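# Sort stickered items into color-matched containers with four arms

## Task

Put every item inside the container whose color is the same as the sticker on that item.

## Robot and tools

Setup: four identical i2rt Big YAM arms named arm1, arm2, arm3 and arm4. Each has six revolute joints, a two-finger gripper and a wrist camera. Four fixed room cameras also watch: cam_room_a1, cam_room_a2, cam_room_b1, cam_room_b2; the wrist ones are arm1_cam_wrist to arm4_cam_wrist. Every arm reaches roughly 1.0 m out from its joint1 axis.

Frame: one shared scene frame, metres, origin on the floor, +z up. Calibrated feet (each foot looks along its own +x): arm1 at (-0.644, +1.377, +0.914) quat_wxyz (+0.682, +0.007, +0.004, +0.731); arm2 at (-0.655, -0.555, +0.928) quat (+0.747, +0.002, +0.000, -0.665); arm3 at (+0.651, -1.332, +0.868) quat (+0.663, -0.004, -0.006, -0.748); arm4 at (+0.648, +0.477, +0.879) quat (+0.687, +0.001, +0.003, +0.727). The reported hand point lies between the finger pads, about 1 cm short of the tips; fingers extend along the hand's +z and open along its y. hand_target is where the hand would be at the joint targets currently held. Printed hand positions get less accurate far out.

move: one action for any subset of arms. Each arm key (arm1..arm4) takes an object with "joints", "target" (plus optional "speed") or both; an arm not named keeps its old command. "joints" holds absolute targets by name: joint1_rad -2.879..2.879 (base yaw, positive is counter-clockwise seen from above, 0 points along the foot's +x); joint2_rad 0..3.141 (shoulder, 0 is upper arm back and level, rising positive); joint3_rad 0..3.019 (elbow, 0 folded, positive opens); joint4_rad -1.692..1.57 (hand pitch, positive tips fingers up); joint5_rad -1.57..1.57 (hand sideways, positive to the arm's right); joint6_rad -2.094..2.094 (roll, positive clockwise viewed from behind). gripper_m 0..0.093 is the absolute fingertip gap in metres. "target" is one list of seven numbers for that arm, [x, y, z, qw, qx, qy, qz]: an absolute hand pose in the scene frame in metres and a unit quaternion, not an offset. The hand follows a straight line from its hand_target toward it. When "target" is given, "joints" may only contain gripper_m. "speed" (m/s, 0.002..0.5, default 0.25; turning capped at twice that in rad/s) needs a "target". All motions begin together; all hand paths in one call finish together, paced by the slowest. Paths last 0.5 to 10 s and stop short if longer; a whole action lasts at most 15 s. "cameras" is a list of camera names or "all"; empty list gives no images. Unknown keys make the call invalid; out-of-range values get it refused, and a refusal cancels the later move, wait and finished_scene calls in that same reply.

Motion caveats: the controller limits each step to 100 mm and 20 degrees from the measured pose and uses damped IK, favouring position. Expect a centimetre or more of error, lag, drift and overshoot of speed near full stretch. Paths ignore obstacles and other arms. Joints move at different rates, so joint moves can arc widely. A joint close to its current reading may not move.

wait: seconds 0 to 10, optional cameras; commands nothing and returns full state. zoom_image: camera plus region [x0, y0, x1, y1] in pixels from the top-left, at most 504 by 504, only on a camera present in the newest images. read_manual: section "licences" gives URDF licence text, no motion. finished_scene: scene number 1 to 3; ends the scene for good, so only call it once every item rests in its matching container without help.

Results: per-arm joint_positions, Joint velocities (rad/s, gripper m/s; "within noise" means still), joint torques (N m, arm drive totals incl. gravity; entries 3 and 4 flip sign beyond ±28), hand and hand_target, joint_status and hand_status. The "move" line lists each arm sent a motion and "done" or its worst status. Statuses: off_target (stopped away, may still push); time_out (joint could not finish, now holds a nearby target and keeps pushing; on_its_own lists those still moving, "held at" is a target not a reading; resend the reported position to relieve it); not_followed, "joint command not followed" or "pose unreachable" (a safety check withheld the targets; the gripper part still runs; the arm may keep trying). Arms under "as last shown" were not commanded; their lines are repeated. Done tolerances: joints 1..6 ±0.045, 0.14, 0.09, 0.055, 0.03, 0.035 rad; gripper ±0.003 m. The "pictures" line orders the images; frames may lag state slightly.

Gripping: gripper_m is the whole gap, each finger half. Closed on nothing reads 0.000..0.003; in free air it reads up to 0.003 wide. On a hard object at full force it reads up to 0.005 under the object's width, or up to 0.002 over. Just under the first-contact width the grip is light; about 0.005 below it (more for soft, small or round things) squeeze is full, about 50 to 64 N per pad. Soft things crush more with smaller targets. Release by commanding a gap well above the reading.

Avoid: dropping items, releasing while moving, knocking anything off the work area or to the floor (ends the scene), slamming. Arms must not press on each other hard, including one gripper closing on another's fingers; the clearance check can act late and ignores fingers, gripper housings and wrist cameras, and no line reports arm contact. Arms do not keep pushing forever safely: contact, stretched poses, held loads or unreachable goals heat motors; a MOTOR HOT line appears at 85 °C and at 100 °C the arm drops for 30 to 60 s or more, with keys marked limit_stop_at_motor_heat (resend those targets). The scene keeps running while you think, holding your last command, and loose objects may occasionally get nudged.

Each tool is called after "Request:" as name(argument=value, ...) on one line, values as JSON.

## Session

Request:
move(arm1={"joints": {"joint1_rad": 1.5, "joint2_rad": 1.0, "joint3_rad": 1.053, "joint4_rad": -1.0, "joint5_rad": 0, "joint6_rad": 0}}, arm2={"joints": {"joint1_rad": -1.686, "joint2_rad": 1.0, "joint3_rad": 1.053, "joint4_rad": -1.0, "joint5_rad": 0, "joint6_rad": 0}}, arm3={"joints": {"joint1_rad": 1.69, "joint2_rad": 1.0, "joint3_rad": 1.053, "joint4_rad": -1.0, "joint5_rad": 0, "joint6_rad": 0}}, arm4={"joints": {"joint1_rad": -1.627, "joint2_rad": 1.0, "joint3_rad": 1.053, "joint4_rad": -1.0, "joint5_rad": 0, "joint6_rad": 0}})

Scene clock: 1.93 s.
Joint torques (N m): arm1=[-1.38 -4.89 14.46 1.77 0.07 -0.02] | arm2=[0.67 -7.71 12.81 1.92 -0.06 0.18] | arm3=[1.73 -6.12 9.52 1.2 0.11 -0.11] | arm4=[1.14 -6.71 11.02 1.39 0.07 -0.07]
Motor temperatures (°C): arm1=[20 23 29 23 21 21 21] | arm2=[23 24 28 22 22 20 23] | arm3=[24 23 25 23 24 23 23] | arm4=[22 22 26 22 24 21 24]
Heat: arm1: hottest joint3_rad 29 °C; arm2: hottest joint3_rad 28 °C; arm3: hottest joint3_rad 25 °C; arm4: hottest joint3_rad 26 °C.
move: arm1 done; arm2 done; arm3 done; arm4 done
Joint velocities: within noise
arm1.joint_positions: joint1_rad=+1.498 joint2_rad=+1.011 joint3_rad=+1.021 joint4_rad=-1.013 joint5_rad=-0.002 joint6_rad=+0.007 gripper_m=+0.09399
arm1.joint_status: all done
arm1.hand: x=-1.0319 y=+1.3783 z=+1.2043 quat_wxyz=(+0.000, +0.958, -0.005, -0.288) (m; scene frame)
arm1.hand_target: x=-1.0383 y=+1.3776 z=+1.2267 quat_wxyz=(-0.001, +0.949, +0.000, -0.314) (m; scene frame)
arm1.hand_status: not commanded
arm2.joint_positions: joint1_rad=-1.686 joint2_rad=+1.002 joint3_rad=+1.038 joint4_rad=-1.000 joint5_rad=+0.001 joint6_rad=-0.013 gripper_m=+0.09398
arm2.joint_status: all done
arm2.hand: x=-1.0527 y=-0.5563 z=+1.2254 quat_wxyz=(+0.004, -0.955, -0.007, +0.298) (m; scene frame)
arm2.hand_target: x=-1.0551 y=-0.5565 z=+1.2339 quat_wxyz=(+0.001, -0.952, -0.001, +0.306) (m; scene frame)
arm2.hand_status: not commanded
arm3.joint_positions: joint1_rad=+1.683 joint2_rad=+0.994 joint3_rad=+1.054 joint4_rad=-1.000 joint5_rad=-0.002 joint6_rad=+0.007 gripper_m=+0.09398
arm3.joint_status: all done
arm3.hand: x=+1.0490 y=-1.3309 z=+1.1774 quat_wxyz=(-0.311, -0.005, -0.950, +0.006) (m; scene frame)
arm3.hand_target: x=+1.0501 y=-1.3284 z=+1.1745 quat_wxyz=(-0.307, +0.001, -0.952, +0.007) (m; scene frame)
arm3.hand_status: not commanded
arm4.joint_positions: joint1_rad=-1.629 joint2_rad=+1.001 joint3_rad=+1.026 joint4_rad=-1.012 joint5_rad=+0.001 joint6_rad=+0.014 gripper_m=+0.09398
arm4.joint_status: all done
arm4.hand: x=+1.0413 y=+0.4770 z=+1.1681 quat_wxyz=(-0.286, -0.007, -0.958, +0.000) (m; scene frame)
arm4.hand_target: x=+1.0488 y=+0.4780 z=+1.1837 quat_wxyz=(-0.305, +0.001, -0.952, +0.001) (m; scene frame)
arm4.hand_status: not commanded
pictures: arm1_cam_wrist, arm2_cam_wrist, arm3_cam_wrist, arm4_cam_wrist, cam_room_a1, cam_room_a2, cam_room_b1, cam_room_b2
Images, in order (width x height): arm1_cam_wrist 672x504, arm2_cam_wrist 672x504, arm3_cam_wrist 672x504, arm4_cam_wrist 672x504, cam_room_a1 672x504, cam_room_a2 672x504, cam_room_b1 672x504, cam_room_b2 672x504.

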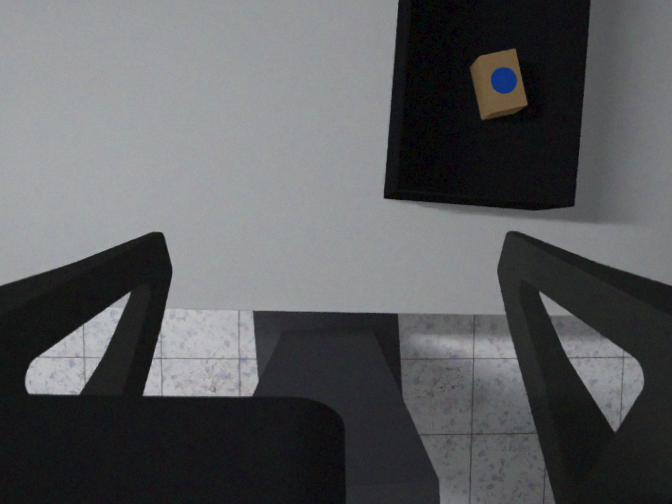

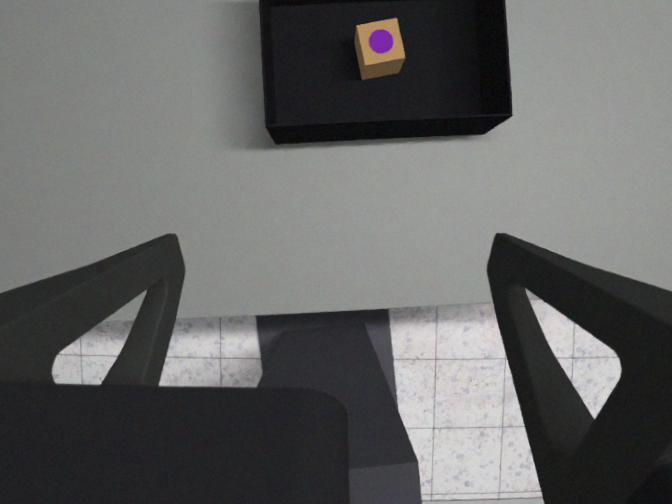

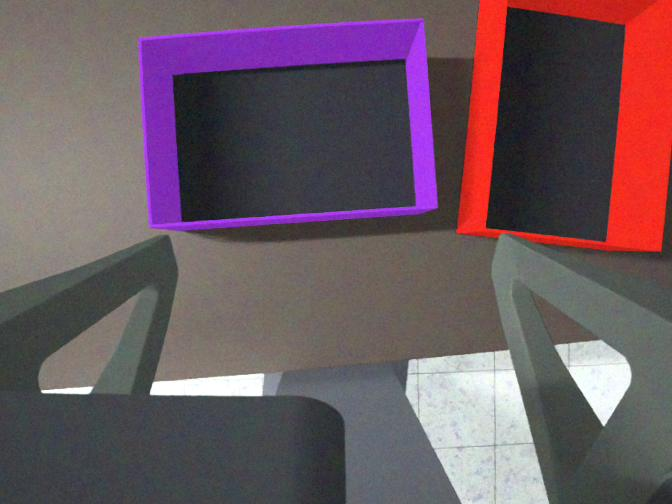

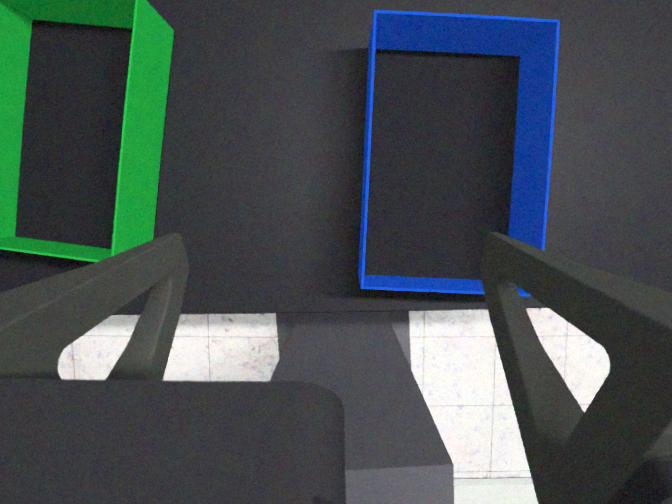

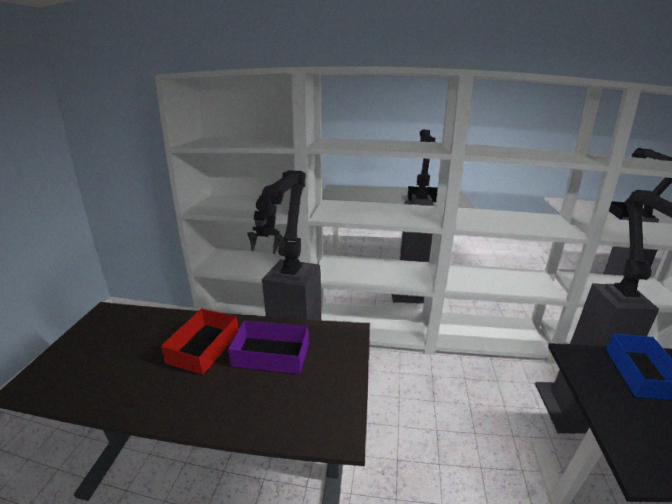

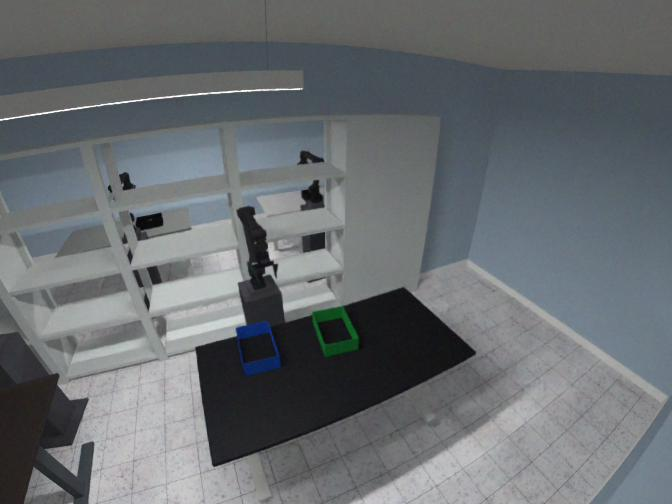

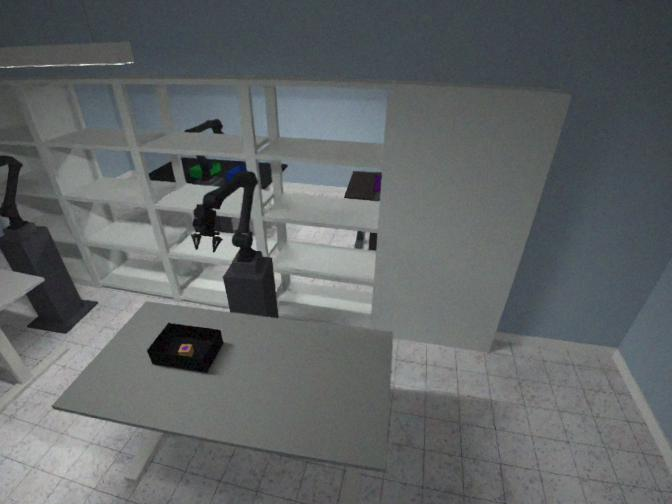

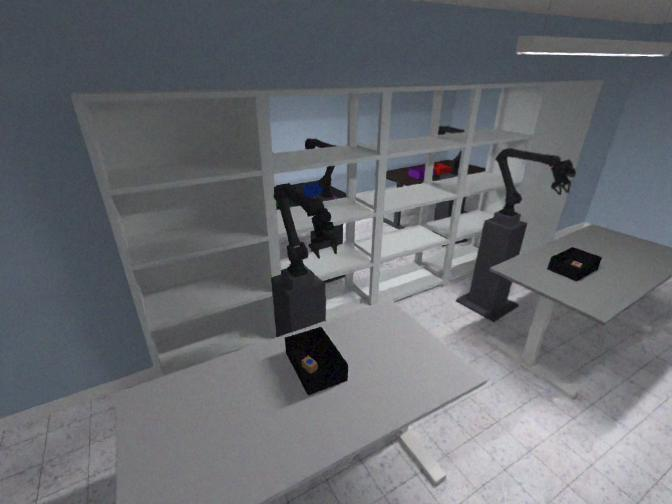

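Request:
zoom_image(camera="arm1_cam_wrist", region=[450, 30, 550, 130])

Request:
zoom_image(camera="arm2_cam_wrist", region=[330, 0, 430, 100])

Scaled by 5.040.

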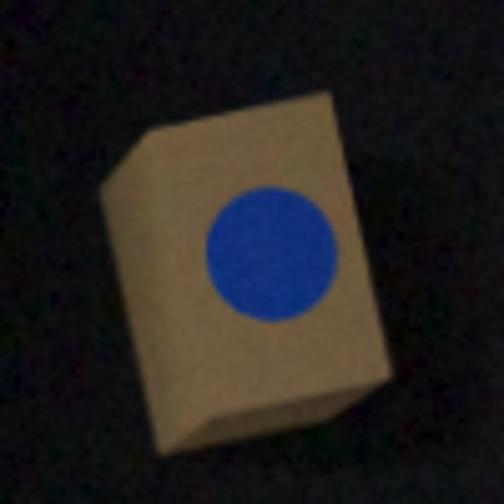

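Scaled by 5.040.

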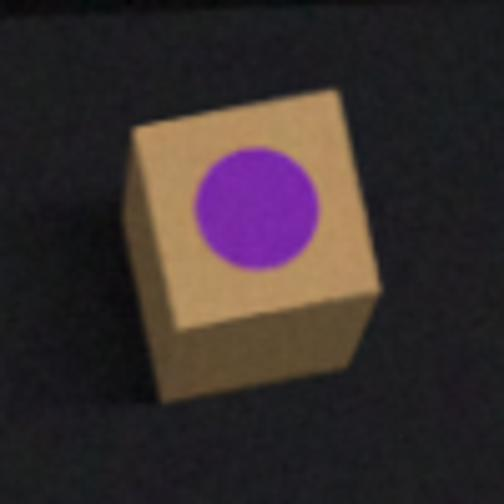

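Request:
move(arm1={"target": [-1.181, 1.592, 0.90, -0.0130, -0.9865, -0.0984, 0.1299], "speed": 0.4}, arm2={"target": [-1.271, -0.489, 0.905, -0.0123, -0.9870, -0.0933, 0.1299], "speed": 0.4}, arm3={"joints": {"joint1_rad": -1.967, "joint2_rad": 0.871, "joint3_rad": 0.69, "joint4_rad": -0.604, "joint5_rad": 0, "joint6_rad": 0}}, arm4={"joints": {"joint1_rad": 0.886, "joint2_rad": 0.871, "joint3_rad": 0.69, "joint4_rad": -0.604, "joint5_rad": 0, "joint6_rad": 0}}, cameras=["arm1_cam_wrist", "arm2_cam_wrist"])

Scene clock: 25.50 s.
Joint torques (N m): arm1=[-1.38 -15.5 12.46 0.49 -0.13 -0.07] | arm2=[0.15 -20.37 12.59 0.87 -0.29 -0.09] | arm3=[0.62 -5.01 9.52 1.69 -0.07 -0.11] | arm4=[0.91 -4.19 9.91 1.57 0.11 -0.07]
Motor temperatures (°C): arm1=[20 24 32 23 21 21 21] | arm2=[23 24 32 22 22 20 23] | arm3=[24 23 27 23 24 23 23] | arm4=[22 22 31 22 24 21 24]
Heat: arm1: hottest joint3_rad 32 °C; arm2: hottest joint3_rad 32 °C; arm3: hottest joint3_rad 27 °C; arm4: hottest joint3_rad 31 °C.
move: arm1 off_target; arm2 off_target; arm3 done; arm4 done
Joint velocities: within noise
arm1.joint_positions: joint1_rad=+1.080 joint2_rad=+1.972 joint3_rad=+1.245 joint4_rad=-0.699 joint5_rad=-0.146 joint6_rad=-0.598 gripper_m=+0.09399
arm1.joint_status: not commanded
arm1.hand: x=-1.1587 y=+1.5815 z=+0.8798 quat_wxyz=(+0.026, +0.990, +0.093, -0.106) (m; scene frame)
arm1.hand_target: x=-1.1800 y=+1.5917 z=+0.9007 quat_wxyz=(+0.013, +0.987, +0.098, -0.130) (m; scene frame)
arm1.hand_status: off_target (0.032 m and 3.2 deg from the pose sent, 0.401 m and 22.0 deg at the start)
arm2.joint_positions: joint1_rad=-1.811 joint2_rad=+2.018 joint3_rad=+1.348 joint4_rad=-0.682 joint5_rad=-0.080 joint6_rad=-0.292 gripper_m=+0.09398
arm2.joint_status: not commanded
arm2.hand: x=-1.2513 y=-0.4949 z=+0.8927 quat_wxyz=(-0.015, -0.989, -0.088, +0.113) (m; scene frame)
arm2.hand_target: x=-1.2702 y=-0.4890 z=+0.9055 quat_wxyz=(-0.012, -0.987, -0.093, +0.130) (m; scene frame)
arm2.hand_status: off_target (0.024 m and 2.0 deg from the pose sent, 0.394 m and 22.1 deg at the start)
arm3.joint_positions: joint1_rad=-1.959 joint2_rad=+0.873 joint3_rad=+0.689 joint4_rad=-0.610 joint5_rad=+0.003 joint6_rad=+0.005 gripper_m=+0.09402
arm3.joint_status: all done
arm3.hand: x=+0.3206 y=-1.1435 z=+1.0837 quat_wxyz=(+0.090, -0.896, +0.238, +0.364) (m; scene frame)
arm3.hand_target: x=+0.3211 y=-1.1405 z=+1.0859 quat_wxyz=(+0.092, -0.894, +0.239, +0.368) (m; scene frame)
arm3.hand_status: not commanded
arm4.joint_positions: joint1_rad=+0.886 joint2_rad=+0.869 joint3_rad=+0.679 joint4_rad=-0.616 joint5_rad=-0.001 joint6_rad=+0.012 gripper_m=+0.09402
arm4.joint_status: all done
arm4.hand: x=+0.3459 y=+0.6984 z=+1.0942 quat_wxyz=(-0.111, +0.880, -0.293, -0.358) (m; scene frame)
arm4.hand_target: x=+0.3421 y=+0.7015 z=+1.1012 quat_wxyz=(-0.116, +0.878, -0.286, -0.366) (m; scene frame)
arm4.hand_status: not commanded
pictures: arm1_cam_wrist, arm2_cam_wrist
Images, in order (width x height): arm1_cam_wrist 672x504, arm2_cam_wrist 672x504.

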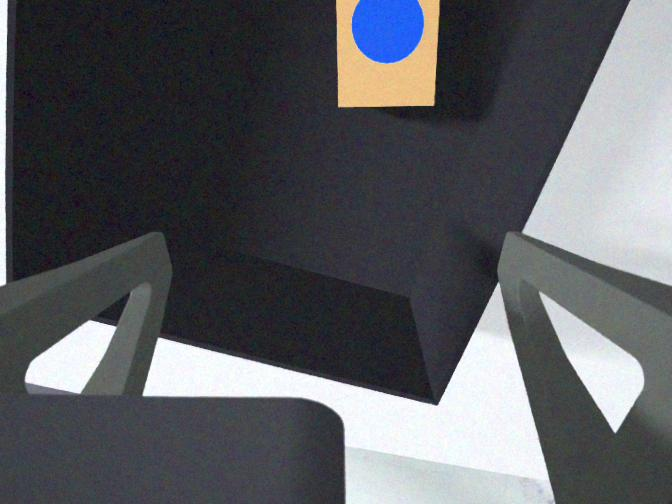

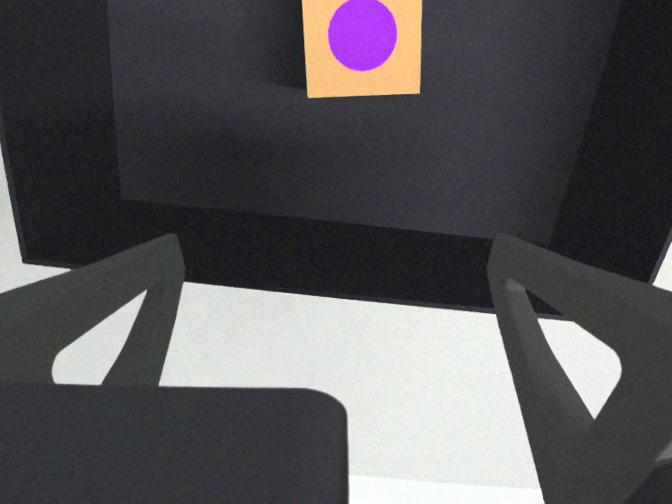

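Request:
move(arm1={"target": [-1.236, 1.599, 0.755, -0.0130, -0.9865, -0.0984, 0.1299], "speed": 0.2}, arm2={"target": [-1.327, -0.489, 0.757, -0.0123, -0.9870, -0.0933, 0.1299], "speed": 0.2}, cameras=["arm1_cam_wrist", "arm2_cam_wrist"])

Scene clock: 37.57 s.
Joint torques (N m): arm1=[-1.79 -17.79 10.97 1.06 -0.02 0.11] | arm2=[1.14 -21.95 11.37 1.73 -0.17 0.04] | arm3=[0.79 -5.07 9.52 1.68 -0.09 -0.11] | arm4=[1.14 -4.25 9.83 1.57 0.14 -0.1]
Motor temperatures (°C): arm1=[20 24 34 23 21 21 21] | arm2=[23 25 34 22 22 20 23] | arm3=[24 23 28 23 24 23 23] | arm4=[22 22 33 22 24 21 24]
Heat: arm1: hottest joint3_rad 34 °C; arm2: hottest joint3_rad 34 °C; arm3: hottest joint3_rad 28 °C; arm4: hottest joint3_rad 33 °C.
move: arm1 off_target; arm2 off_target
Joint velocities: within noise
arm1.joint_positions: joint1_rad=+1.107 joint2_rad=+2.319 joint3_rad=+1.419 joint4_rad=-0.522 joint5_rad=-0.145 joint6_rad=-0.589 gripper_m=+0.09399
arm1.joint_status: not commanded
arm1.hand: x=-1.2126 y=+1.5873 z=+0.7450 quat_wxyz=(+0.026, +0.989, +0.102, -0.107) (m; scene frame)
arm1.hand_target: x=-1.2350 y=+1.5987 z=+0.7560 quat_wxyz=(+0.013, +0.987, +0.098, -0.130) (m; scene frame)
arm1.hand_status: off_target (0.028 m and 3.0 deg from the pose sent, 0.148 m and 3.2 deg at the start)
arm2.joint_positions: joint1_rad=-1.811 joint2_rad=+2.366 joint3_rad=+1.554 joint4_rad=-0.542 joint5_rad=-0.080 joint6_rad=-0.292 gripper_m=+0.09398
arm2.joint_status: not commanded
arm2.hand: x=-1.3069 y=-0.4876 z=+0.7574 quat_wxyz=(-0.015, -0.990, -0.088, +0.113) (m; scene frame)
arm2.hand_target: x=-1.3261 y=-0.4891 z=+0.7577 quat_wxyz=(-0.012, -0.987, -0.093, +0.130) (m; scene frame)
arm2.hand_status: off_target (0.020 m and 2.1 deg from the pose sent, 0.155 m and 2.0 deg at the start)
arm3, arm4: as last shown
pictures: arm1_cam_wrist, arm2_cam_wrist
Images, in order (width x height): arm1_cam_wrist 672x504, arm2_cam_wrist 672x504.

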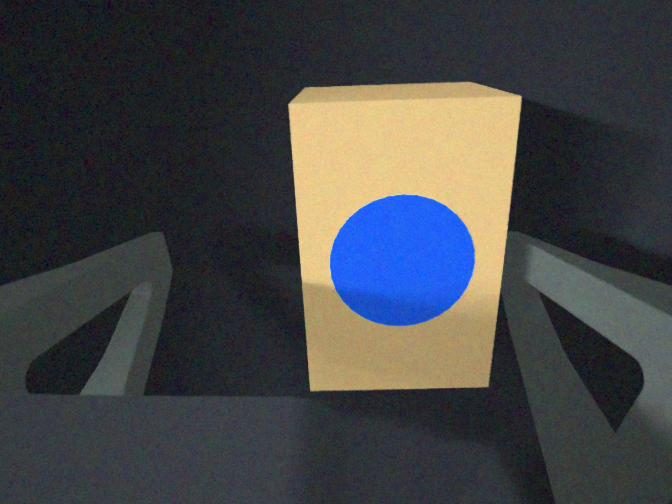

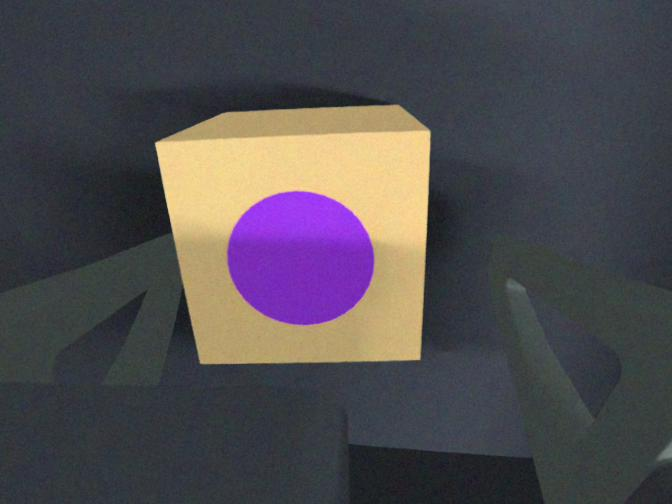

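Request:
move(arm1={"joints": {"gripper_m": 0.032}}, arm2={"joints": {"gripper_m": 0.038}}, cameras=["arm1_cam_wrist", "arm2_cam_wrist"])

Request:
move(arm1={"target": [-1.16, 1.57, 0.95, -0.0130, -0.9865, -0.0984, 0.1299], "speed": 0.35}, arm2={"target": [-1.25, -0.49, 0.95, -0.0123, -0.9870, -0.0933, 0.1299], "speed": 0.35}, cameras=[])

Request:
move(arm1={"joints": {"joint1_rad": -2.25, "joint2_rad": 0.915, "joint3_rad": 0.892, "joint4_rad": -1.286, "joint5_rad": 0, "joint6_rad": 0}}, arm2={"joints": {"joint1_rad": 0.919, "joint2_rad": 0.915, "joint3_rad": 0.892, "joint4_rad": -1.286, "joint5_rad": 0, "joint6_rad": 0}}, cameras=["arm1_cam_wrist", "arm2_cam_wrist"])

Scene clock: 45.60 s.
Joint torques (N m): arm1=[-2.32 -17.61 10.97 1.22 -0.06 0.1] | arm2=[1.26 -21.95 11.25 1.73 -0.17 0.04] | arm3=[0.73 -5.01 9.55 1.66 -0.08 -0.11] | arm4=[1.32 -4.19 9.91 1.63 0.11 -0.09]
Motor temperatures (°C): arm1=[20 24 34 23 21 21 21] | arm2=[23 25 34 22 22 20 23] | arm3=[24 23 28 23 24 23 23] | arm4=[22 22 34 22 24 21 24]
Heat: arm1: hottest joint3_rad 34 °C; arm2: hottest joint3_rad 34 °C; arm3: hottest joint3_rad 28 °C; arm4: hottest joint3_rad 34 °C.
move: arm1 off_target; arm2 off_target
Joint velocities: within noise
arm1.joint_positions: joint1_rad=+1.107 joint2_rad=+2.319 joint3_rad=+1.419 joint4_rad=-0.522 joint5_rad=-0.143 joint6_rad=-0.588 gripper_m=+0.04444
arm1.joint_status: gripper_m off_target (ended at +0.04447, target +0.03200)
arm1.hand: x=-1.2125 y=+1.5875 z=+0.7450 quat_wxyz=(+0.026, +0.989, +0.102, -0.107) (m; scene frame)
arm1.hand_target: x=-1.2350 y=+1.5987 z=+0.7560 quat_wxyz=(+0.013, +0.987, +0.098, -0.130) (m; scene frame)
arm1.hand_status: not commanded
arm2.joint_positions: joint1_rad=-1.811 joint2_rad=+2.366 joint3_rad=+1.557 joint4_rad=-0.542 joint5_rad=-0.080 joint6_rad=-0.292 gripper_m=+0.05323
arm2.joint_status: gripper_m off_target (ended at +0.05325, target +0.03800)
arm2.hand: x=-1.3081 y=-0.4874 z=+0.7581 quat_wxyz=(-0.015, -0.989, -0.088, +0.114) (m; scene frame)
arm2.hand_target: x=-1.3263 y=-0.4891 z=+0.7578 quat_wxyz=(-0.012, -0.987, -0.093, +0.130) (m; scene frame)
arm2.hand_status: not commanded
arm3, arm4: as last shown
pictures: arm1_cam_wrist, arm2_cam_wrist
Images, in order (width x height): arm1_cam_wrist 672x504, arm2_cam_wrist 672x504.

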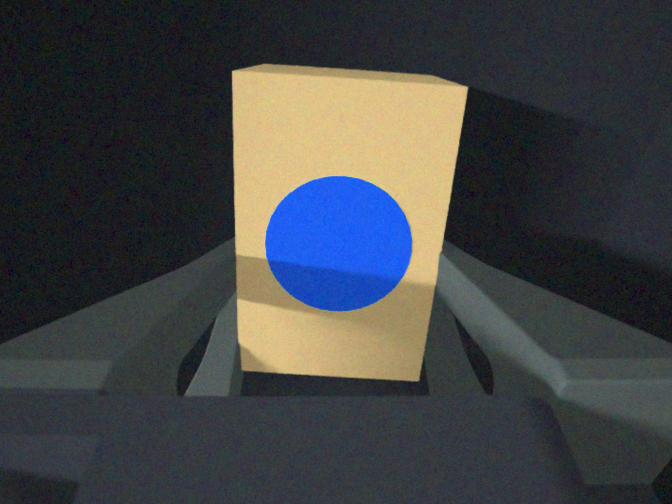

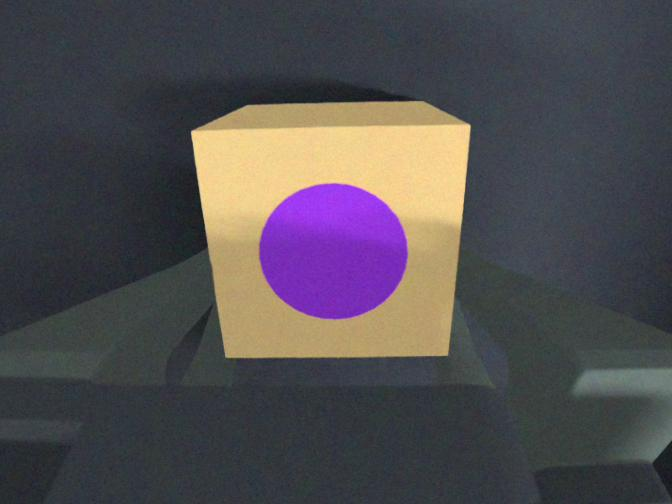

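Scene clock: 47.03 s.
Joint torques (N m): arm1=[-2.37 -12.92 9.54 0.53 -0.09 0.1] | arm2=[0.15 -17.96 8.98 0.88 -0.28 -0.08] | arm3=[0.73 -5.07 9.51 1.61 -0.09 -0.11] | arm4=[1.03 -4.6 9.98 1.59 0.14 -0.09]
Motor temperatures (°C): arm1=[20 24 34 23 21 21 21] | arm2=[23 25 34 22 22 20 23] | arm3=[24 23 28 23 24 23 23] | arm4=[22 22 34 22 24 21 24]
Heat: arm1: hottest joint3_rad 34 °C; arm2: hottest joint3_rad 34 °C; arm3: hottest joint3_rad 28 °C; arm4: hottest joint3_rad 34 °C.
move: arm1 done; arm2 off_target
Joint velocities: within noise
arm1.joint_positions: joint1_rad=+1.107 joint2_rad=+1.820 joint3_rad=+1.237 joint4_rad=-0.769 joint5_rad=-0.143 joint6_rad=-0.588 gripper_m=+0.04444
arm1.joint_status: not commanded
arm1.hand: x=-1.1627 y=+1.5676 z=+0.9546 quat_wxyz=(+0.009, +0.985, +0.104, -0.137) (m; scene frame)
arm1.hand_target: x=-1.1600 y=+1.5700 z=+0.9500 quat_wxyz=(+0.013, +0.987, +0.098, -0.130) (m; scene frame)
arm1.hand_status: done (0.006 m and 1.1 deg from the pose sent, 0.212 m and 3.0 deg at the start)
arm2.joint_positions: joint1_rad=-1.812 joint2_rad=+1.892 joint3_rad=+1.363 joint4_rad=-0.749 joint5_rad=-0.082 joint6_rad=-0.295 gripper_m=+0.05323
arm2.joint_status: not commanded
arm2.hand: x=-1.2584 y=-0.4941 z=+0.9677 quat_wxyz=(-0.008, -0.985, -0.091, +0.150) (m; scene frame)
arm2.hand_target: x=-1.2498 y=-0.4902 z=+0.9504 quat_wxyz=(-0.013, -0.987, -0.093, +0.130) (m; scene frame)
arm2.hand_status: off_target (0.020 m and 2.4 deg from the pose sent, 0.201 m and 2.0 deg at the start)
arm3, arm4: as last shown
pictures: none
No camera images: "cameras" was empty.

Scene clock: 49.50 s.
Joint torques (N m): arm1=[-1.85 -3.37 10.59 0.43 -0.07 0.1] | arm2=[0.97 -6.53 10.03 0.81 0.11 0.19] | arm3=[0.85 -5.07 9.52 1.7 -0.08 -0.11] | arm4=[1.03 -3.78 9.83 1.62 0.13 -0.11]
Motor temperatures (°C): arm1=[20 24 34 23 21 21 21] | arm2=[23 25 34 22 22 20 23] | arm3=[24 23 28 23 24 23 23] | arm4=[22 22 34 22 24 21 24]
Heat: arm1: hottest joint3_rad 34 °C; arm2: hottest joint3_rad 34 °C; arm3: hottest joint3_rad 28 °C; arm4: hottest joint3_rad 34 °C.
move: arm1 done; arm2 done
Joint velocities: within noise
arm1.joint_positions: joint1_rad=-2.246 joint2_rad=+0.928 joint3_rad=+0.894 joint4_rad=-1.276 joint5_rad=+0.002 joint6_rad=-0.007 gripper_m=+0.04415
arm1.joint_status: all done
arm1.hand: x=-0.3987 y=+1.2083 z=+1.1337 quat_wxyz=(-0.116, -0.293, -0.948, +0.041) (m; scene frame)
arm1.hand_target: x=-0.4028 y=+1.2100 z=+1.1356 quat_wxyz=(-0.117, -0.298, -0.947, +0.040) (m; scene frame)
arm1.hand_status: not commanded
arm2.joint_positions: joint1_rad=+0.916 joint2_rad=+0.925 joint3_rad=+0.904 joint4_rad=-1.274 joint5_rad=-0.003 joint6_rad=-0.013 gripper_m=+0.05316
arm2.joint_status: all done
arm2.hand: x=-0.4004 y=-0.7080 z=+1.1571 quat_wxyz=(-0.133, -0.257, -0.957, +0.034) (m; scene frame)
arm2.hand_target: x=-0.4062 y=-0.7043 z=+1.1538 quat_wxyz=(-0.126, -0.262, -0.956, +0.033) (m; scene frame)
arm2.hand_status: not commanded
arm3, arm4: as last shown
pictures: arm1_cam_wrist, arm2_cam_wrist
Images, in order (width x height): arm1_cam_wrist 672x504, arm2_cam_wrist 672x504.

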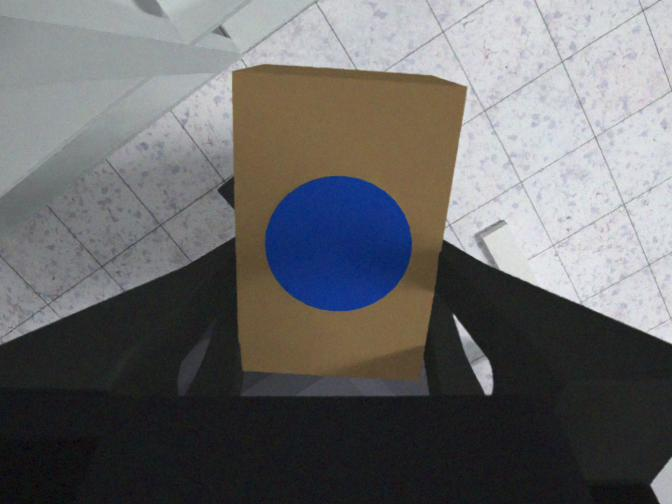

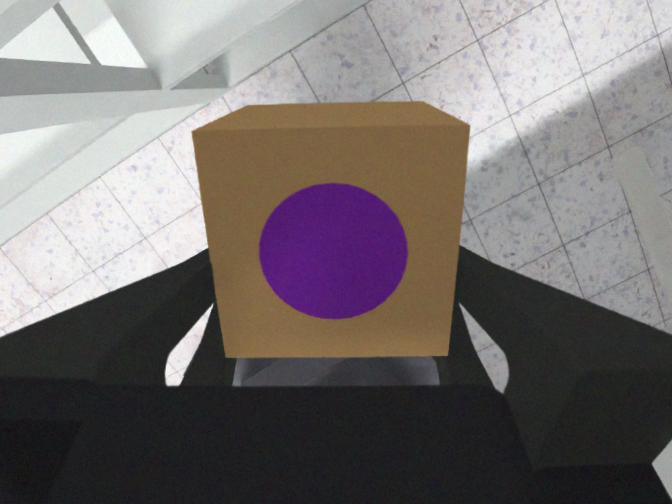

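Request:
move(arm1={"target": [-0.058, 0.969, 1.07, 0.1080, 0.2980, 0.9479, -0.0339], "speed": 0.35}, arm2={"target": [-0.043, -0.919, 1.065, 0.1091, 0.2634, 0.9580, -0.0300], "speed": 0.35}, cameras=[])

Scene clock: 57.50 s.
Joint torques (N m): arm1=[-1.85 -19.43 16.68 0.4 -0.03 0.09] | arm2=[0.97 -22.95 16.09 0.61 0.14 0.21] | arm3=[0.73 -5.25 9.51 1.66 -0.08 -0.11] | arm4=[0.79 -4.42 9.77 1.65 0.11 -0.06]
Motor temperatures (°C): arm1=[20 24 34 23 21 21 22] | arm2=[23 25 34 22 22 20 23] | arm3=[24 23 29 23 24 23 23] | arm4=[22 22 35 22 24 21 24]
Heat: arm1: hottest joint3_rad 34 °C; arm2: hottest joint3_rad 34 °C; arm3: hottest joint3_rad 29 °C; arm4: hottest joint3_rad 35 °C.
move: arm1 off_target; arm2 off_target
Joint velocities: within noise
arm1.joint_positions: joint1_rad=-2.246 joint2_rad=+2.095 joint3_rad=+1.974 joint4_rad=-1.265 joint5_rad=-0.005 joint6_rad=-0.007 gripper_m=+0.04415
arm1.joint_status: not commanded
arm1.hand: x=-0.0705 y=+0.9815 z=+1.0405 quat_wxyz=(-0.081, -0.294, -0.952, +0.026) (m; scene frame)
arm1.hand_target: x=-0.0595 y=+0.9700 z=+1.0701 quat_wxyz=(-0.109, -0.298, -0.948, +0.034) (m; scene frame)
arm1.hand_status: off_target (0.034 m and 3.3 deg from the pose sent, 0.421 m and 1.4 deg at the start)
arm2.joint_positions: joint1_rad=+0.916 joint2_rad=+2.098 joint3_rad=+1.936 joint4_rad=-1.217 joint5_rad=+0.000 joint6_rad=-0.013 gripper_m=+0.05316
arm2.joint_status: not commanded
arm2.hand: x=-0.0586 y=-0.9119 z=+1.0488 quat_wxyz=(-0.093, -0.258, -0.961, +0.025) (m; scene frame)
arm2.hand_target: x=-0.0442 y=-0.9184 z=+1.0650 quat_wxyz=(-0.110, -0.263, -0.958, +0.030) (m; scene frame)
arm2.hand_status: off_target (0.024 m and 2.1 deg from the pose sent, 0.425 m and 2.9 deg at the start)
arm3, arm4: as last shown
pictures: none
No camera images: "cameras" was empty.

Request:
move(arm1={"target": [-0.057, 0.968, 1.036, 0.1287, 0.2972, 0.9453, -0.0405], "speed": 0.12}, arm2={"target": [-0.041, -0.920, 1.036, 0.1258, 0.2628, 0.9559, -0.0346], "speed": 0.12}, cameras=[])

Scene clock: 67.80 s.
Joint torques (N m): arm1=[-1.9 -20.66 11.44 1.33 -0.04 0.12] | arm2=[0.97 -23.06 9.94 2.02 0.14 0.21] | arm3=[0.73 -5.13 9.54 1.7 -0.09 -0.11] | arm4=[1.08 -4.25 9.85 1.58 0.1 -0.06]
Motor temperatures (°C): arm1=[20 24 36 23 21 21 22] | arm2=[23 26 36 22 22 20 24] | arm3=[24 23 29 23 24 23 23] | arm4=[22 22 36 22 24 21 24]
Heat: arm1: hottest joint3_rad 36 °C; arm2: hottest joint3_rad 36 °C; arm3: hottest joint3_rad 29 °C; arm4: hottest joint3_rad 36 °C.
move: arm1 off_target; arm2 off_target
Joint velocities: within noise
arm1.joint_positions: joint1_rad=-2.246 joint2_rad=+2.095 joint3_rad=+1.922 joint4_rad=-1.148 joint5_rad=-0.005 joint6_rad=-0.007 gripper_m=+0.04415
arm1.joint_status: not commanded
arm1.hand: x=-0.0605 y=+0.9743 z=+1.0240 quat_wxyz=(-0.112, -0.292, -0.949, +0.036) (m; scene frame)
arm1.hand_target: x=-0.0573 y=+0.9681 z=+1.0359 quat_wxyz=(-0.128, -0.297, -0.945, +0.040) (m; scene frame)
arm1.hand_status: off_target (0.014 m and 2.1 deg from the pose sent, 0.020 m and 5.8 deg at the start)
arm2.joint_positions: joint1_rad=+0.916 joint2_rad=+2.098 joint3_rad=+1.930 joint4_rad=-1.132 joint5_rad=+0.001 joint6_rad=-0.013 gripper_m=+0.05316
arm2.joint_status: not commanded
arm2.hand: x=-0.0429 y=-0.9214 z=+1.0509 quat_wxyz=(-0.130, -0.257, -0.957, +0.035) (m; scene frame)
arm2.hand_target: x=-0.0413 y=-0.9200 z=+1.0361 quat_wxyz=(-0.126, -0.263, -0.956, +0.035) (m; scene frame)
arm2.hand_status: off_target (0.015 m and 0.8 deg from the pose sent, 0.023 m and 4.0 deg at the start)
arm3, arm4: as last shown
pictures: none
No camera images: "cameras" was empty.

Request:
move(arm1={"target": [-0.060, 0.970, 1.008, 0.1287, 0.2972, 0.9453, -0.0405], "speed": 0.12}, arm2={"target": [-0.041, -0.920, 1.008, 0.1258, 0.2628, 0.9559, -0.0346], "speed": 0.12}, cameras=["cam_room_a1", "cam_room_a2"])

Scene clock: 72.80 s.
Joint torques (N m): arm1=[-2.43 -18.49 9.31 1.57 0.01 0.12] | arm2=[1.14 -21.77 9.96 2.06 0.14 0.21] | arm3=[0.62 -5.19 9.57 1.62 -0.09 -0.11] | arm4=[0.79 -4.54 10 1.57 0.13 -0.05]
Motor temperatures (°C): arm1=[20 25 36 23 21 21 22] | arm2=[23 27 35 22 22 20 24] | arm3=[24 23 29 23 24 23 23] | arm4=[22 22 36 22 24 21 24]
Heat: arm1: hottest joint3_rad 36 °C; arm2: hottest joint3_rad 35 °C; arm3: hottest joint3_rad 29 °C; arm4: hottest joint3_rad 36 °C.
move: arm1 done; arm2 off_target
Joint velocities: within noise
arm1.joint_positions: joint1_rad=-2.246 joint2_rad=+2.088 joint3_rad=+1.880 joint4_rad=-1.082 joint5_rad=-0.007 joint6_rad=-0.007 gripper_m=+0.04415
arm1.joint_status: not commanded
arm1.hand: x=-0.0583 y=+0.9731 z=+1.0146 quat_wxyz=(-0.127, -0.292, -0.947, +0.040) (m; scene frame)
arm1.hand_target: x=-0.0600 y=+0.9700 z=+1.0081 quat_wxyz=(-0.129, -0.297, -0.945, +0.040) (m; scene frame)
arm1.hand_status: done (0.007 m and 0.7 deg from the pose sent, 0.017 m and 2.1 deg at the start)
arm2.joint_positions: joint1_rad=+0.916 joint2_rad=+2.102 joint3_rad=+1.883 joint4_rad=-1.070 joint5_rad=+0.001 joint6_rad=-0.013 gripper_m=+0.05316
arm2.joint_status: not commanded
arm2.hand: x=-0.0427 y=-0.9214 z=+1.0317 quat_wxyz=(-0.136, -0.257, -0.956, +0.037) (m; scene frame)
arm2.hand_target: x=-0.0418 y=-0.9197 z=+1.0084 quat_wxyz=(-0.126, -0.263, -0.956, +0.035) (m; scene frame)
arm2.hand_status: off_target (0.024 m and 1.3 deg from the pose sent, 0.043 m and 0.8 deg at the start)
arm3, arm4: as last shown
pictures: cam_room_a1, cam_room_a2
Images, in order (width x height): cam_room_a1 672x504, cam_room_a2 672x504.

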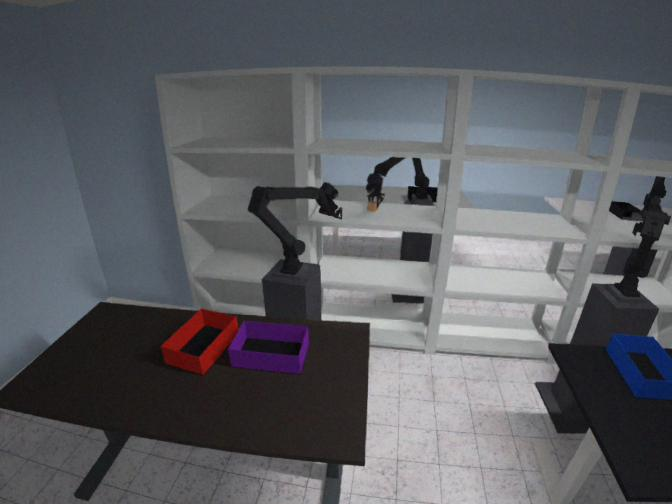

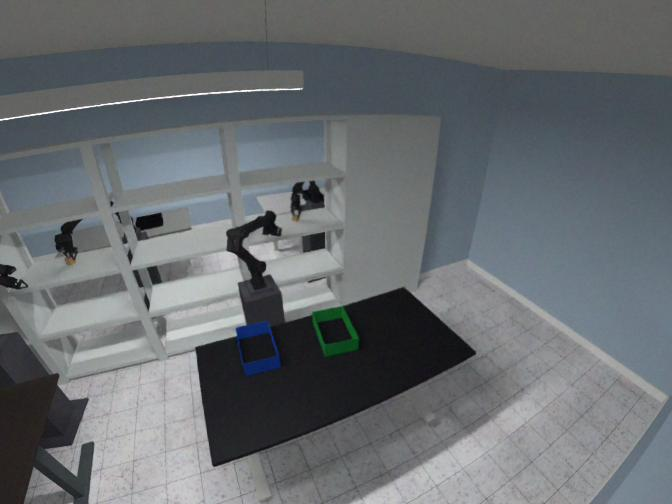

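Request:
move(arm1={"joints": {"gripper_m": 0.093}}, arm2={"joints": {"gripper_m": 0.093}}, cameras=[])

Request:
move(arm1={"target": [-0.31, 1.145, 1.10, 0.1287, 0.2972, 0.9453, -0.0405], "speed": 0.35}, arm2={"target": [-0.31, -0.76, 1.12, 0.1258, 0.2628, 0.9559, -0.0346], "speed": 0.35}, cameras=[])

Request:
move(arm4={"target": [0.052, 0.914, 1.055, 0.1114, -0.8858, 0.2793, 0.3534], "speed": 0.35}, arm3={"target": [0.053, -0.988, 1.085, 0.0959, -0.8971, 0.2404, 0.3580], "speed": 0.35}, cameras=["arm3_cam_wrist", "arm4_cam_wrist"])

Scene clock: 84.07 s.
Joint torques (N m): arm1=[-2.08 -19.14 10.74 1.51 0.03 0.12] | arm2=[1.08 -21.89 9.96 2.03 0.14 0.2] | arm3=[0.56 -5.07 9.59 1.66 -0.08 -0.11] | arm4=[0.91 -4.48 9.84 1.52 0.13 -0.08]
Motor temperatures (°C): arm1=[20 26 35 23 21 21 22] | arm2=[23 27 34 22 22 20 24] | arm3=[24 23 30 23 24 23 23] | arm4=[22 22 37 22 24 21 24]
Heat: arm1: hottest joint3_rad 35 °C; arm2: hottest joint3_rad 34 °C; arm3: hottest joint3_rad 30 °C; arm4: hottest joint3_rad 37 °C.
move: arm1 done; arm2 done
Joint velocities: within noise
arm1.joint_positions: joint1_rad=-2.246 joint2_rad=+2.088 joint3_rad=+1.864 joint4_rad=-1.076 joint5_rad=-0.007 joint6_rad=-0.007 gripper_m=+0.09296
arm1.joint_status: all done
arm1.hand: x=-0.0615 y=+0.9752 z=+1.0080 quat_wxyz=(-0.122, -0.292, -0.948, +0.038) (m; scene frame)
arm1.hand_target: x=-0.0601 y=+0.9700 z=+1.0080 quat_wxyz=(-0.129, -0.297, -0.945, +0.040) (m; scene frame)
arm1.hand_status: not commanded
arm2.joint_positions: joint1_rad=+0.916 joint2_rad=+2.102 joint3_rad=+1.883 joint4_rad=-1.068 joint5_rad=+0.001 joint6_rad=-0.012 gripper_m=+0.09293
arm2.joint_status: all done
arm2.hand: x=-0.0423 y=-0.9216 z=+1.0319 quat_wxyz=(-0.137, -0.257, -0.956, +0.037) (m; scene frame)
arm2.hand_target: x=-0.0417 y=-0.9197 z=+1.0084 quat_wxyz=(-0.126, -0.263, -0.956, +0.035) (m; scene frame)
arm2.hand_status: not commanded
arm3.joint_positions: joint1_rad=-1.959 joint2_rad=+0.873 joint3_rad=+0.689 joint4_rad=-0.610 joint5_rad=+0.003 joint6_rad=+0.005 gripper_m=+0.09402
arm3.joint_status: not commanded
arm3.hand: x=+0.3206 y=-1.1435 z=+1.0837 quat_wxyz=(+0.090, -0.896, +0.238, +0.364) (m; scene frame)
arm3.hand_target: x=+0.3211 y=-1.1405 z=+1.0859 quat_wxyz=(+0.092, -0.894, +0.239, +0.368) (m; scene frame)
arm3.hand_status: not commanded
arm4.joint_positions: joint1_rad=+0.886 joint2_rad=+0.869 joint3_rad=+0.679 joint4_rad=-0.616 joint5_rad=-0.001 joint6_rad=+0.012 gripper_m=+0.09402
arm4.joint_status: not commanded
arm4.hand: x=+0.3459 y=+0.6984 z=+1.0942 quat_wxyz=(-0.111, +0.880, -0.293, -0.358) (m; scene frame)
arm4.hand_target: x=+0.3421 y=+0.7015 z=+1.1012 quat_wxyz=(-0.116, +0.878, -0.286, -0.366) (m; scene frame)
arm4.hand_status: not commanded
pictures: none
No camera images: "cameras" was empty.

Scene clock: 85.63 s.
Joint torques (N m): arm1=[-2.37 -6.18 11.14 0.44 0.05 0.01] | arm2=[1.32 -9.17 9.88 0.8 0.11 0.21] | arm3=[0.62 -5.13 9.54 1.69 -0.07 -0.1] | arm4=[1.2 -3.96 9.85 1.48 0.12 -0.05]
Motor temperatures (°C): arm1=[20 26 35 23 21 21 22] | arm2=[23 27 34 22 22 20 24] | arm3=[24 23 30 23 24 23 23] | arm4=[22 22 37 22 24 21 24]
Heat: arm1: hottest joint3_rad 35 °C; arm2: hottest joint3_rad 34 °C; arm3: hottest joint3_rad 30 °C; arm4: hottest joint3_rad 37 °C.
move: arm1 done; arm2 off_target
Joint velocities: within noise
arm1.joint_positions: joint1_rad=-2.247 joint2_rad=+1.229 joint3_rad=+1.016 joint4_rad=-1.057 joint5_rad=-0.008 joint6_rad=-0.002 gripper_m=+0.09296
arm1.joint_status: not commanded
arm1.hand: x=-0.3077 y=+1.1464 z=+1.1026 quat_wxyz=(-0.136, -0.294, -0.945, +0.042) (m; scene frame)
arm1.hand_target: x=-0.3100 y=+1.1450 z=+1.1001 quat_wxyz=(-0.129, -0.297, -0.945, +0.041) (m; scene frame)
arm1.hand_status: done (0.004 m and 0.9 deg from the pose sent, 0.315 m and 1.1 deg at the start)
arm2.joint_positions: joint1_rad=+0.916 joint2_rad=+1.230 joint3_rad=+1.041 joint4_rad=-1.081 joint5_rad=+0.003 joint6_rad=-0.010 gripper_m=+0.09293
arm2.joint_status: not commanded
arm2.hand: x=-0.3062 y=-0.7652 z=+1.1318 quat_wxyz=(-0.144, -0.258, -0.954, +0.040) (m; scene frame)
arm2.hand_target: x=-0.3103 y=-0.7600 z=+1.1203 quat_wxyz=(-0.126, -0.263, -0.956, +0.035) (m; scene frame)
arm2.hand_status: off_target (0.013 m and 2.3 deg from the pose sent, 0.325 m and 1.4 deg at the start)
arm3, arm4: as last shown
pictures: none
No camera images: "cameras" was empty.

Scene clock: 87.33 s.
Joint torques (N m): arm1=[-1.61 -6.12 10.95 0.53 0.04 0.03] | arm2=[1.26 -9.29 9.87 0.79 0.11 0.21] | arm3=[1.2 -19.14 13.63 1.01 0.12 -0.11] | arm4=[0.79 -20.42 12.49 0.76 -0.04 -0.09]
Motor temperatures (°C): arm1=[20 26 35 23 21 21 22] | arm2=[23 27 34 22 22 20 24] | arm3=[24 23 30 23 24 23 23] | arm4=[22 22 37 22 24 21 24]
Heat: arm1: hottest joint3_rad 35 °C; arm2: hottest joint3_rad 34 °C; arm3: hottest joint3_rad 30 °C; arm4: hottest joint3_rad 37 °C.
move: arm3 off_target; arm4 off_target
Joint velocities: within noise
arm1, arm2: as last shown
arm3.joint_positions: joint1_rad=-1.959 joint2_rad=+1.719 joint3_rad=+1.418 joint4_rad=-0.546 joint5_rad=+0.013 joint6_rad=+0.005 gripper_m=+0.09402
arm3.joint_status: not commanded
arm3.hand: x=+0.0647 y=-0.9991 z=+1.0595 quat_wxyz=(+0.088, -0.905, +0.242, +0.339) (m; scene frame)
arm3.hand_target: x=+0.0543 y=-0.9886 z=+1.0851 quat_wxyz=(+0.096, -0.897, +0.240, +0.358) (m; scene frame)
arm3.hand_status: off_target (0.030 m and 2.5 deg from the pose sent, 0.309 m and 1.1 deg at the start)
arm4.joint_positions: joint1_rad=+0.886 joint2_rad=+1.878 joint3_rad=+1.530 joint4_rad=-0.493 joint5_rad=-0.007 joint6_rad=-0.006 gripper_m=+0.09402
arm4.joint_status: not commanded
arm4.hand: x=+0.0621 y=+0.9027 z=+1.0380 quat_wxyz=(-0.106, +0.889, -0.286, -0.342) (m; scene frame)
arm4.hand_target: x=+0.0528 y=+0.9133 z=+1.0551 quat_wxyz=(-0.112, +0.886, -0.279, -0.354) (m; scene frame)
arm4.hand_status: off_target (0.023 m and 1.7 deg from the pose sent, 0.367 m and 1.7 deg at the start)
pictures: arm3_cam_wrist, arm4_cam_wrist
Images, in order (width x height): arm3_cam_wrist 672x504, arm4_cam_wrist 672x504.

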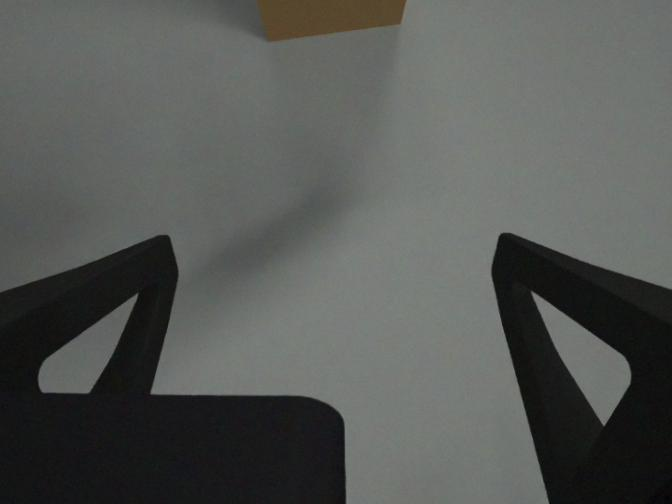

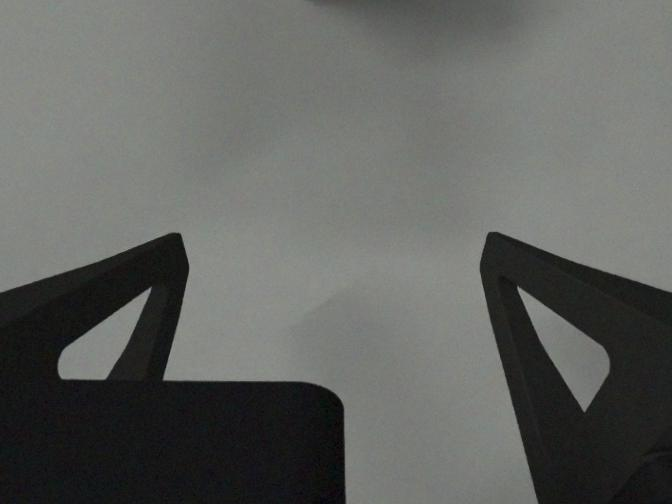

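Request:
move(arm4={"target": [-0.0585, 0.998, 1.023, 0.1114, -0.8858, 0.2793, 0.3534], "speed": 0.2}, arm3={"target": [-0.046, -0.929, 1.060, 0.0959, -0.8971, 0.2404, 0.3580], "speed": 0.2}, cameras=["arm3_cam_wrist", "arm4_cam_wrist"])

Scene clock: 98.37 s.
Joint torques (N m): arm1=[-2.55 -5.83 11.12 0.42 0.03 0.06] | arm2=[1.2 -9.29 9.88 0.79 0.11 0.21] | arm3=[0.79 -24.06 14.17 0.99 0 -0.12] | arm4=[0.26 -25.29 12.94 0.66 -0.08 -0.09]
Motor temperatures (°C): arm1=[20 25 35 23 21 21 22] | arm2=[23 27 33 22 22 20 23] | arm3=[24 24 30 23 24 23 23] | arm4=[22 23 37 22 24 21 24]
Heat: arm1: hottest joint3_rad 35 °C; arm2: hottest joint3_rad 33 °C; arm3: hottest joint3_rad 30 °C; arm4: hottest joint3_rad 37 °C.
move: arm3 off_target; arm4 off_target
Joint velocities: within noise
arm1, arm2: as last shown
arm3.joint_positions: joint1_rad=-1.959 joint2_rad=+2.033 joint3_rad=+1.822 joint4_rad=-0.634 joint5_rad=+0.013 joint6_rad=+0.004 gripper_m=+0.09402
arm3.joint_status: not commanded
arm3.hand: x=-0.0364 y=-0.9430 z=+1.0366 quat_wxyz=(+0.089, -0.904, +0.242, +0.340) (m; scene frame)
arm3.hand_target: x=-0.0445 y=-0.9296 z=+1.0603 quat_wxyz=(+0.096, -0.897, +0.240, +0.358) (m; scene frame)
arm3.hand_status: off_target (0.029 m and 2.4 deg from the pose sent, 0.131 m and 2.5 deg at the start)
arm4.joint_positions: joint1_rad=+0.885 joint2_rad=+2.282 joint3_rad=+2.148 joint4_rad=-0.690 joint5_rad=-0.010 joint6_rad=-0.012 gripper_m=+0.09402
arm4.joint_status: not commanded
arm4.hand: x=-0.0524 y=+0.9867 z=+1.0222 quat_wxyz=(-0.108, +0.887, -0.282, -0.349) (m; scene frame)
arm4.hand_target: x=-0.0577 y=+0.9975 z=+1.0228 quat_wxyz=(-0.112, +0.886, -0.279, -0.354) (m; scene frame)
arm4.hand_status: off_target (0.013 m and 0.7 deg from the pose sent, 0.154 m and 1.7 deg at the start)
pictures: arm3_cam_wrist, arm4_cam_wrist
Images, in order (width x height): arm3_cam_wrist 672x504, arm4_cam_wrist 672x504.

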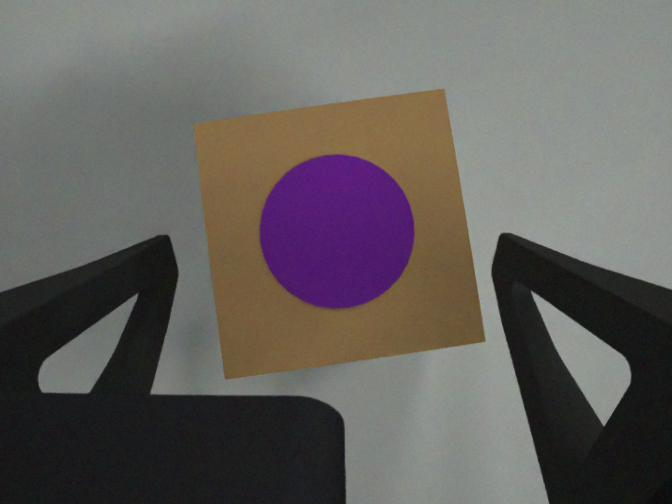

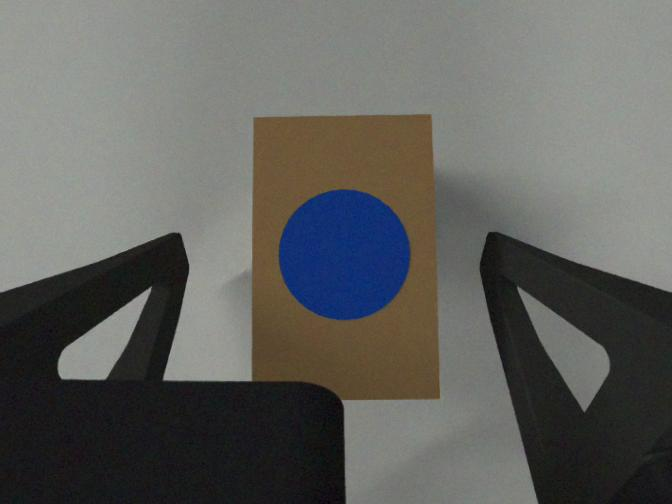

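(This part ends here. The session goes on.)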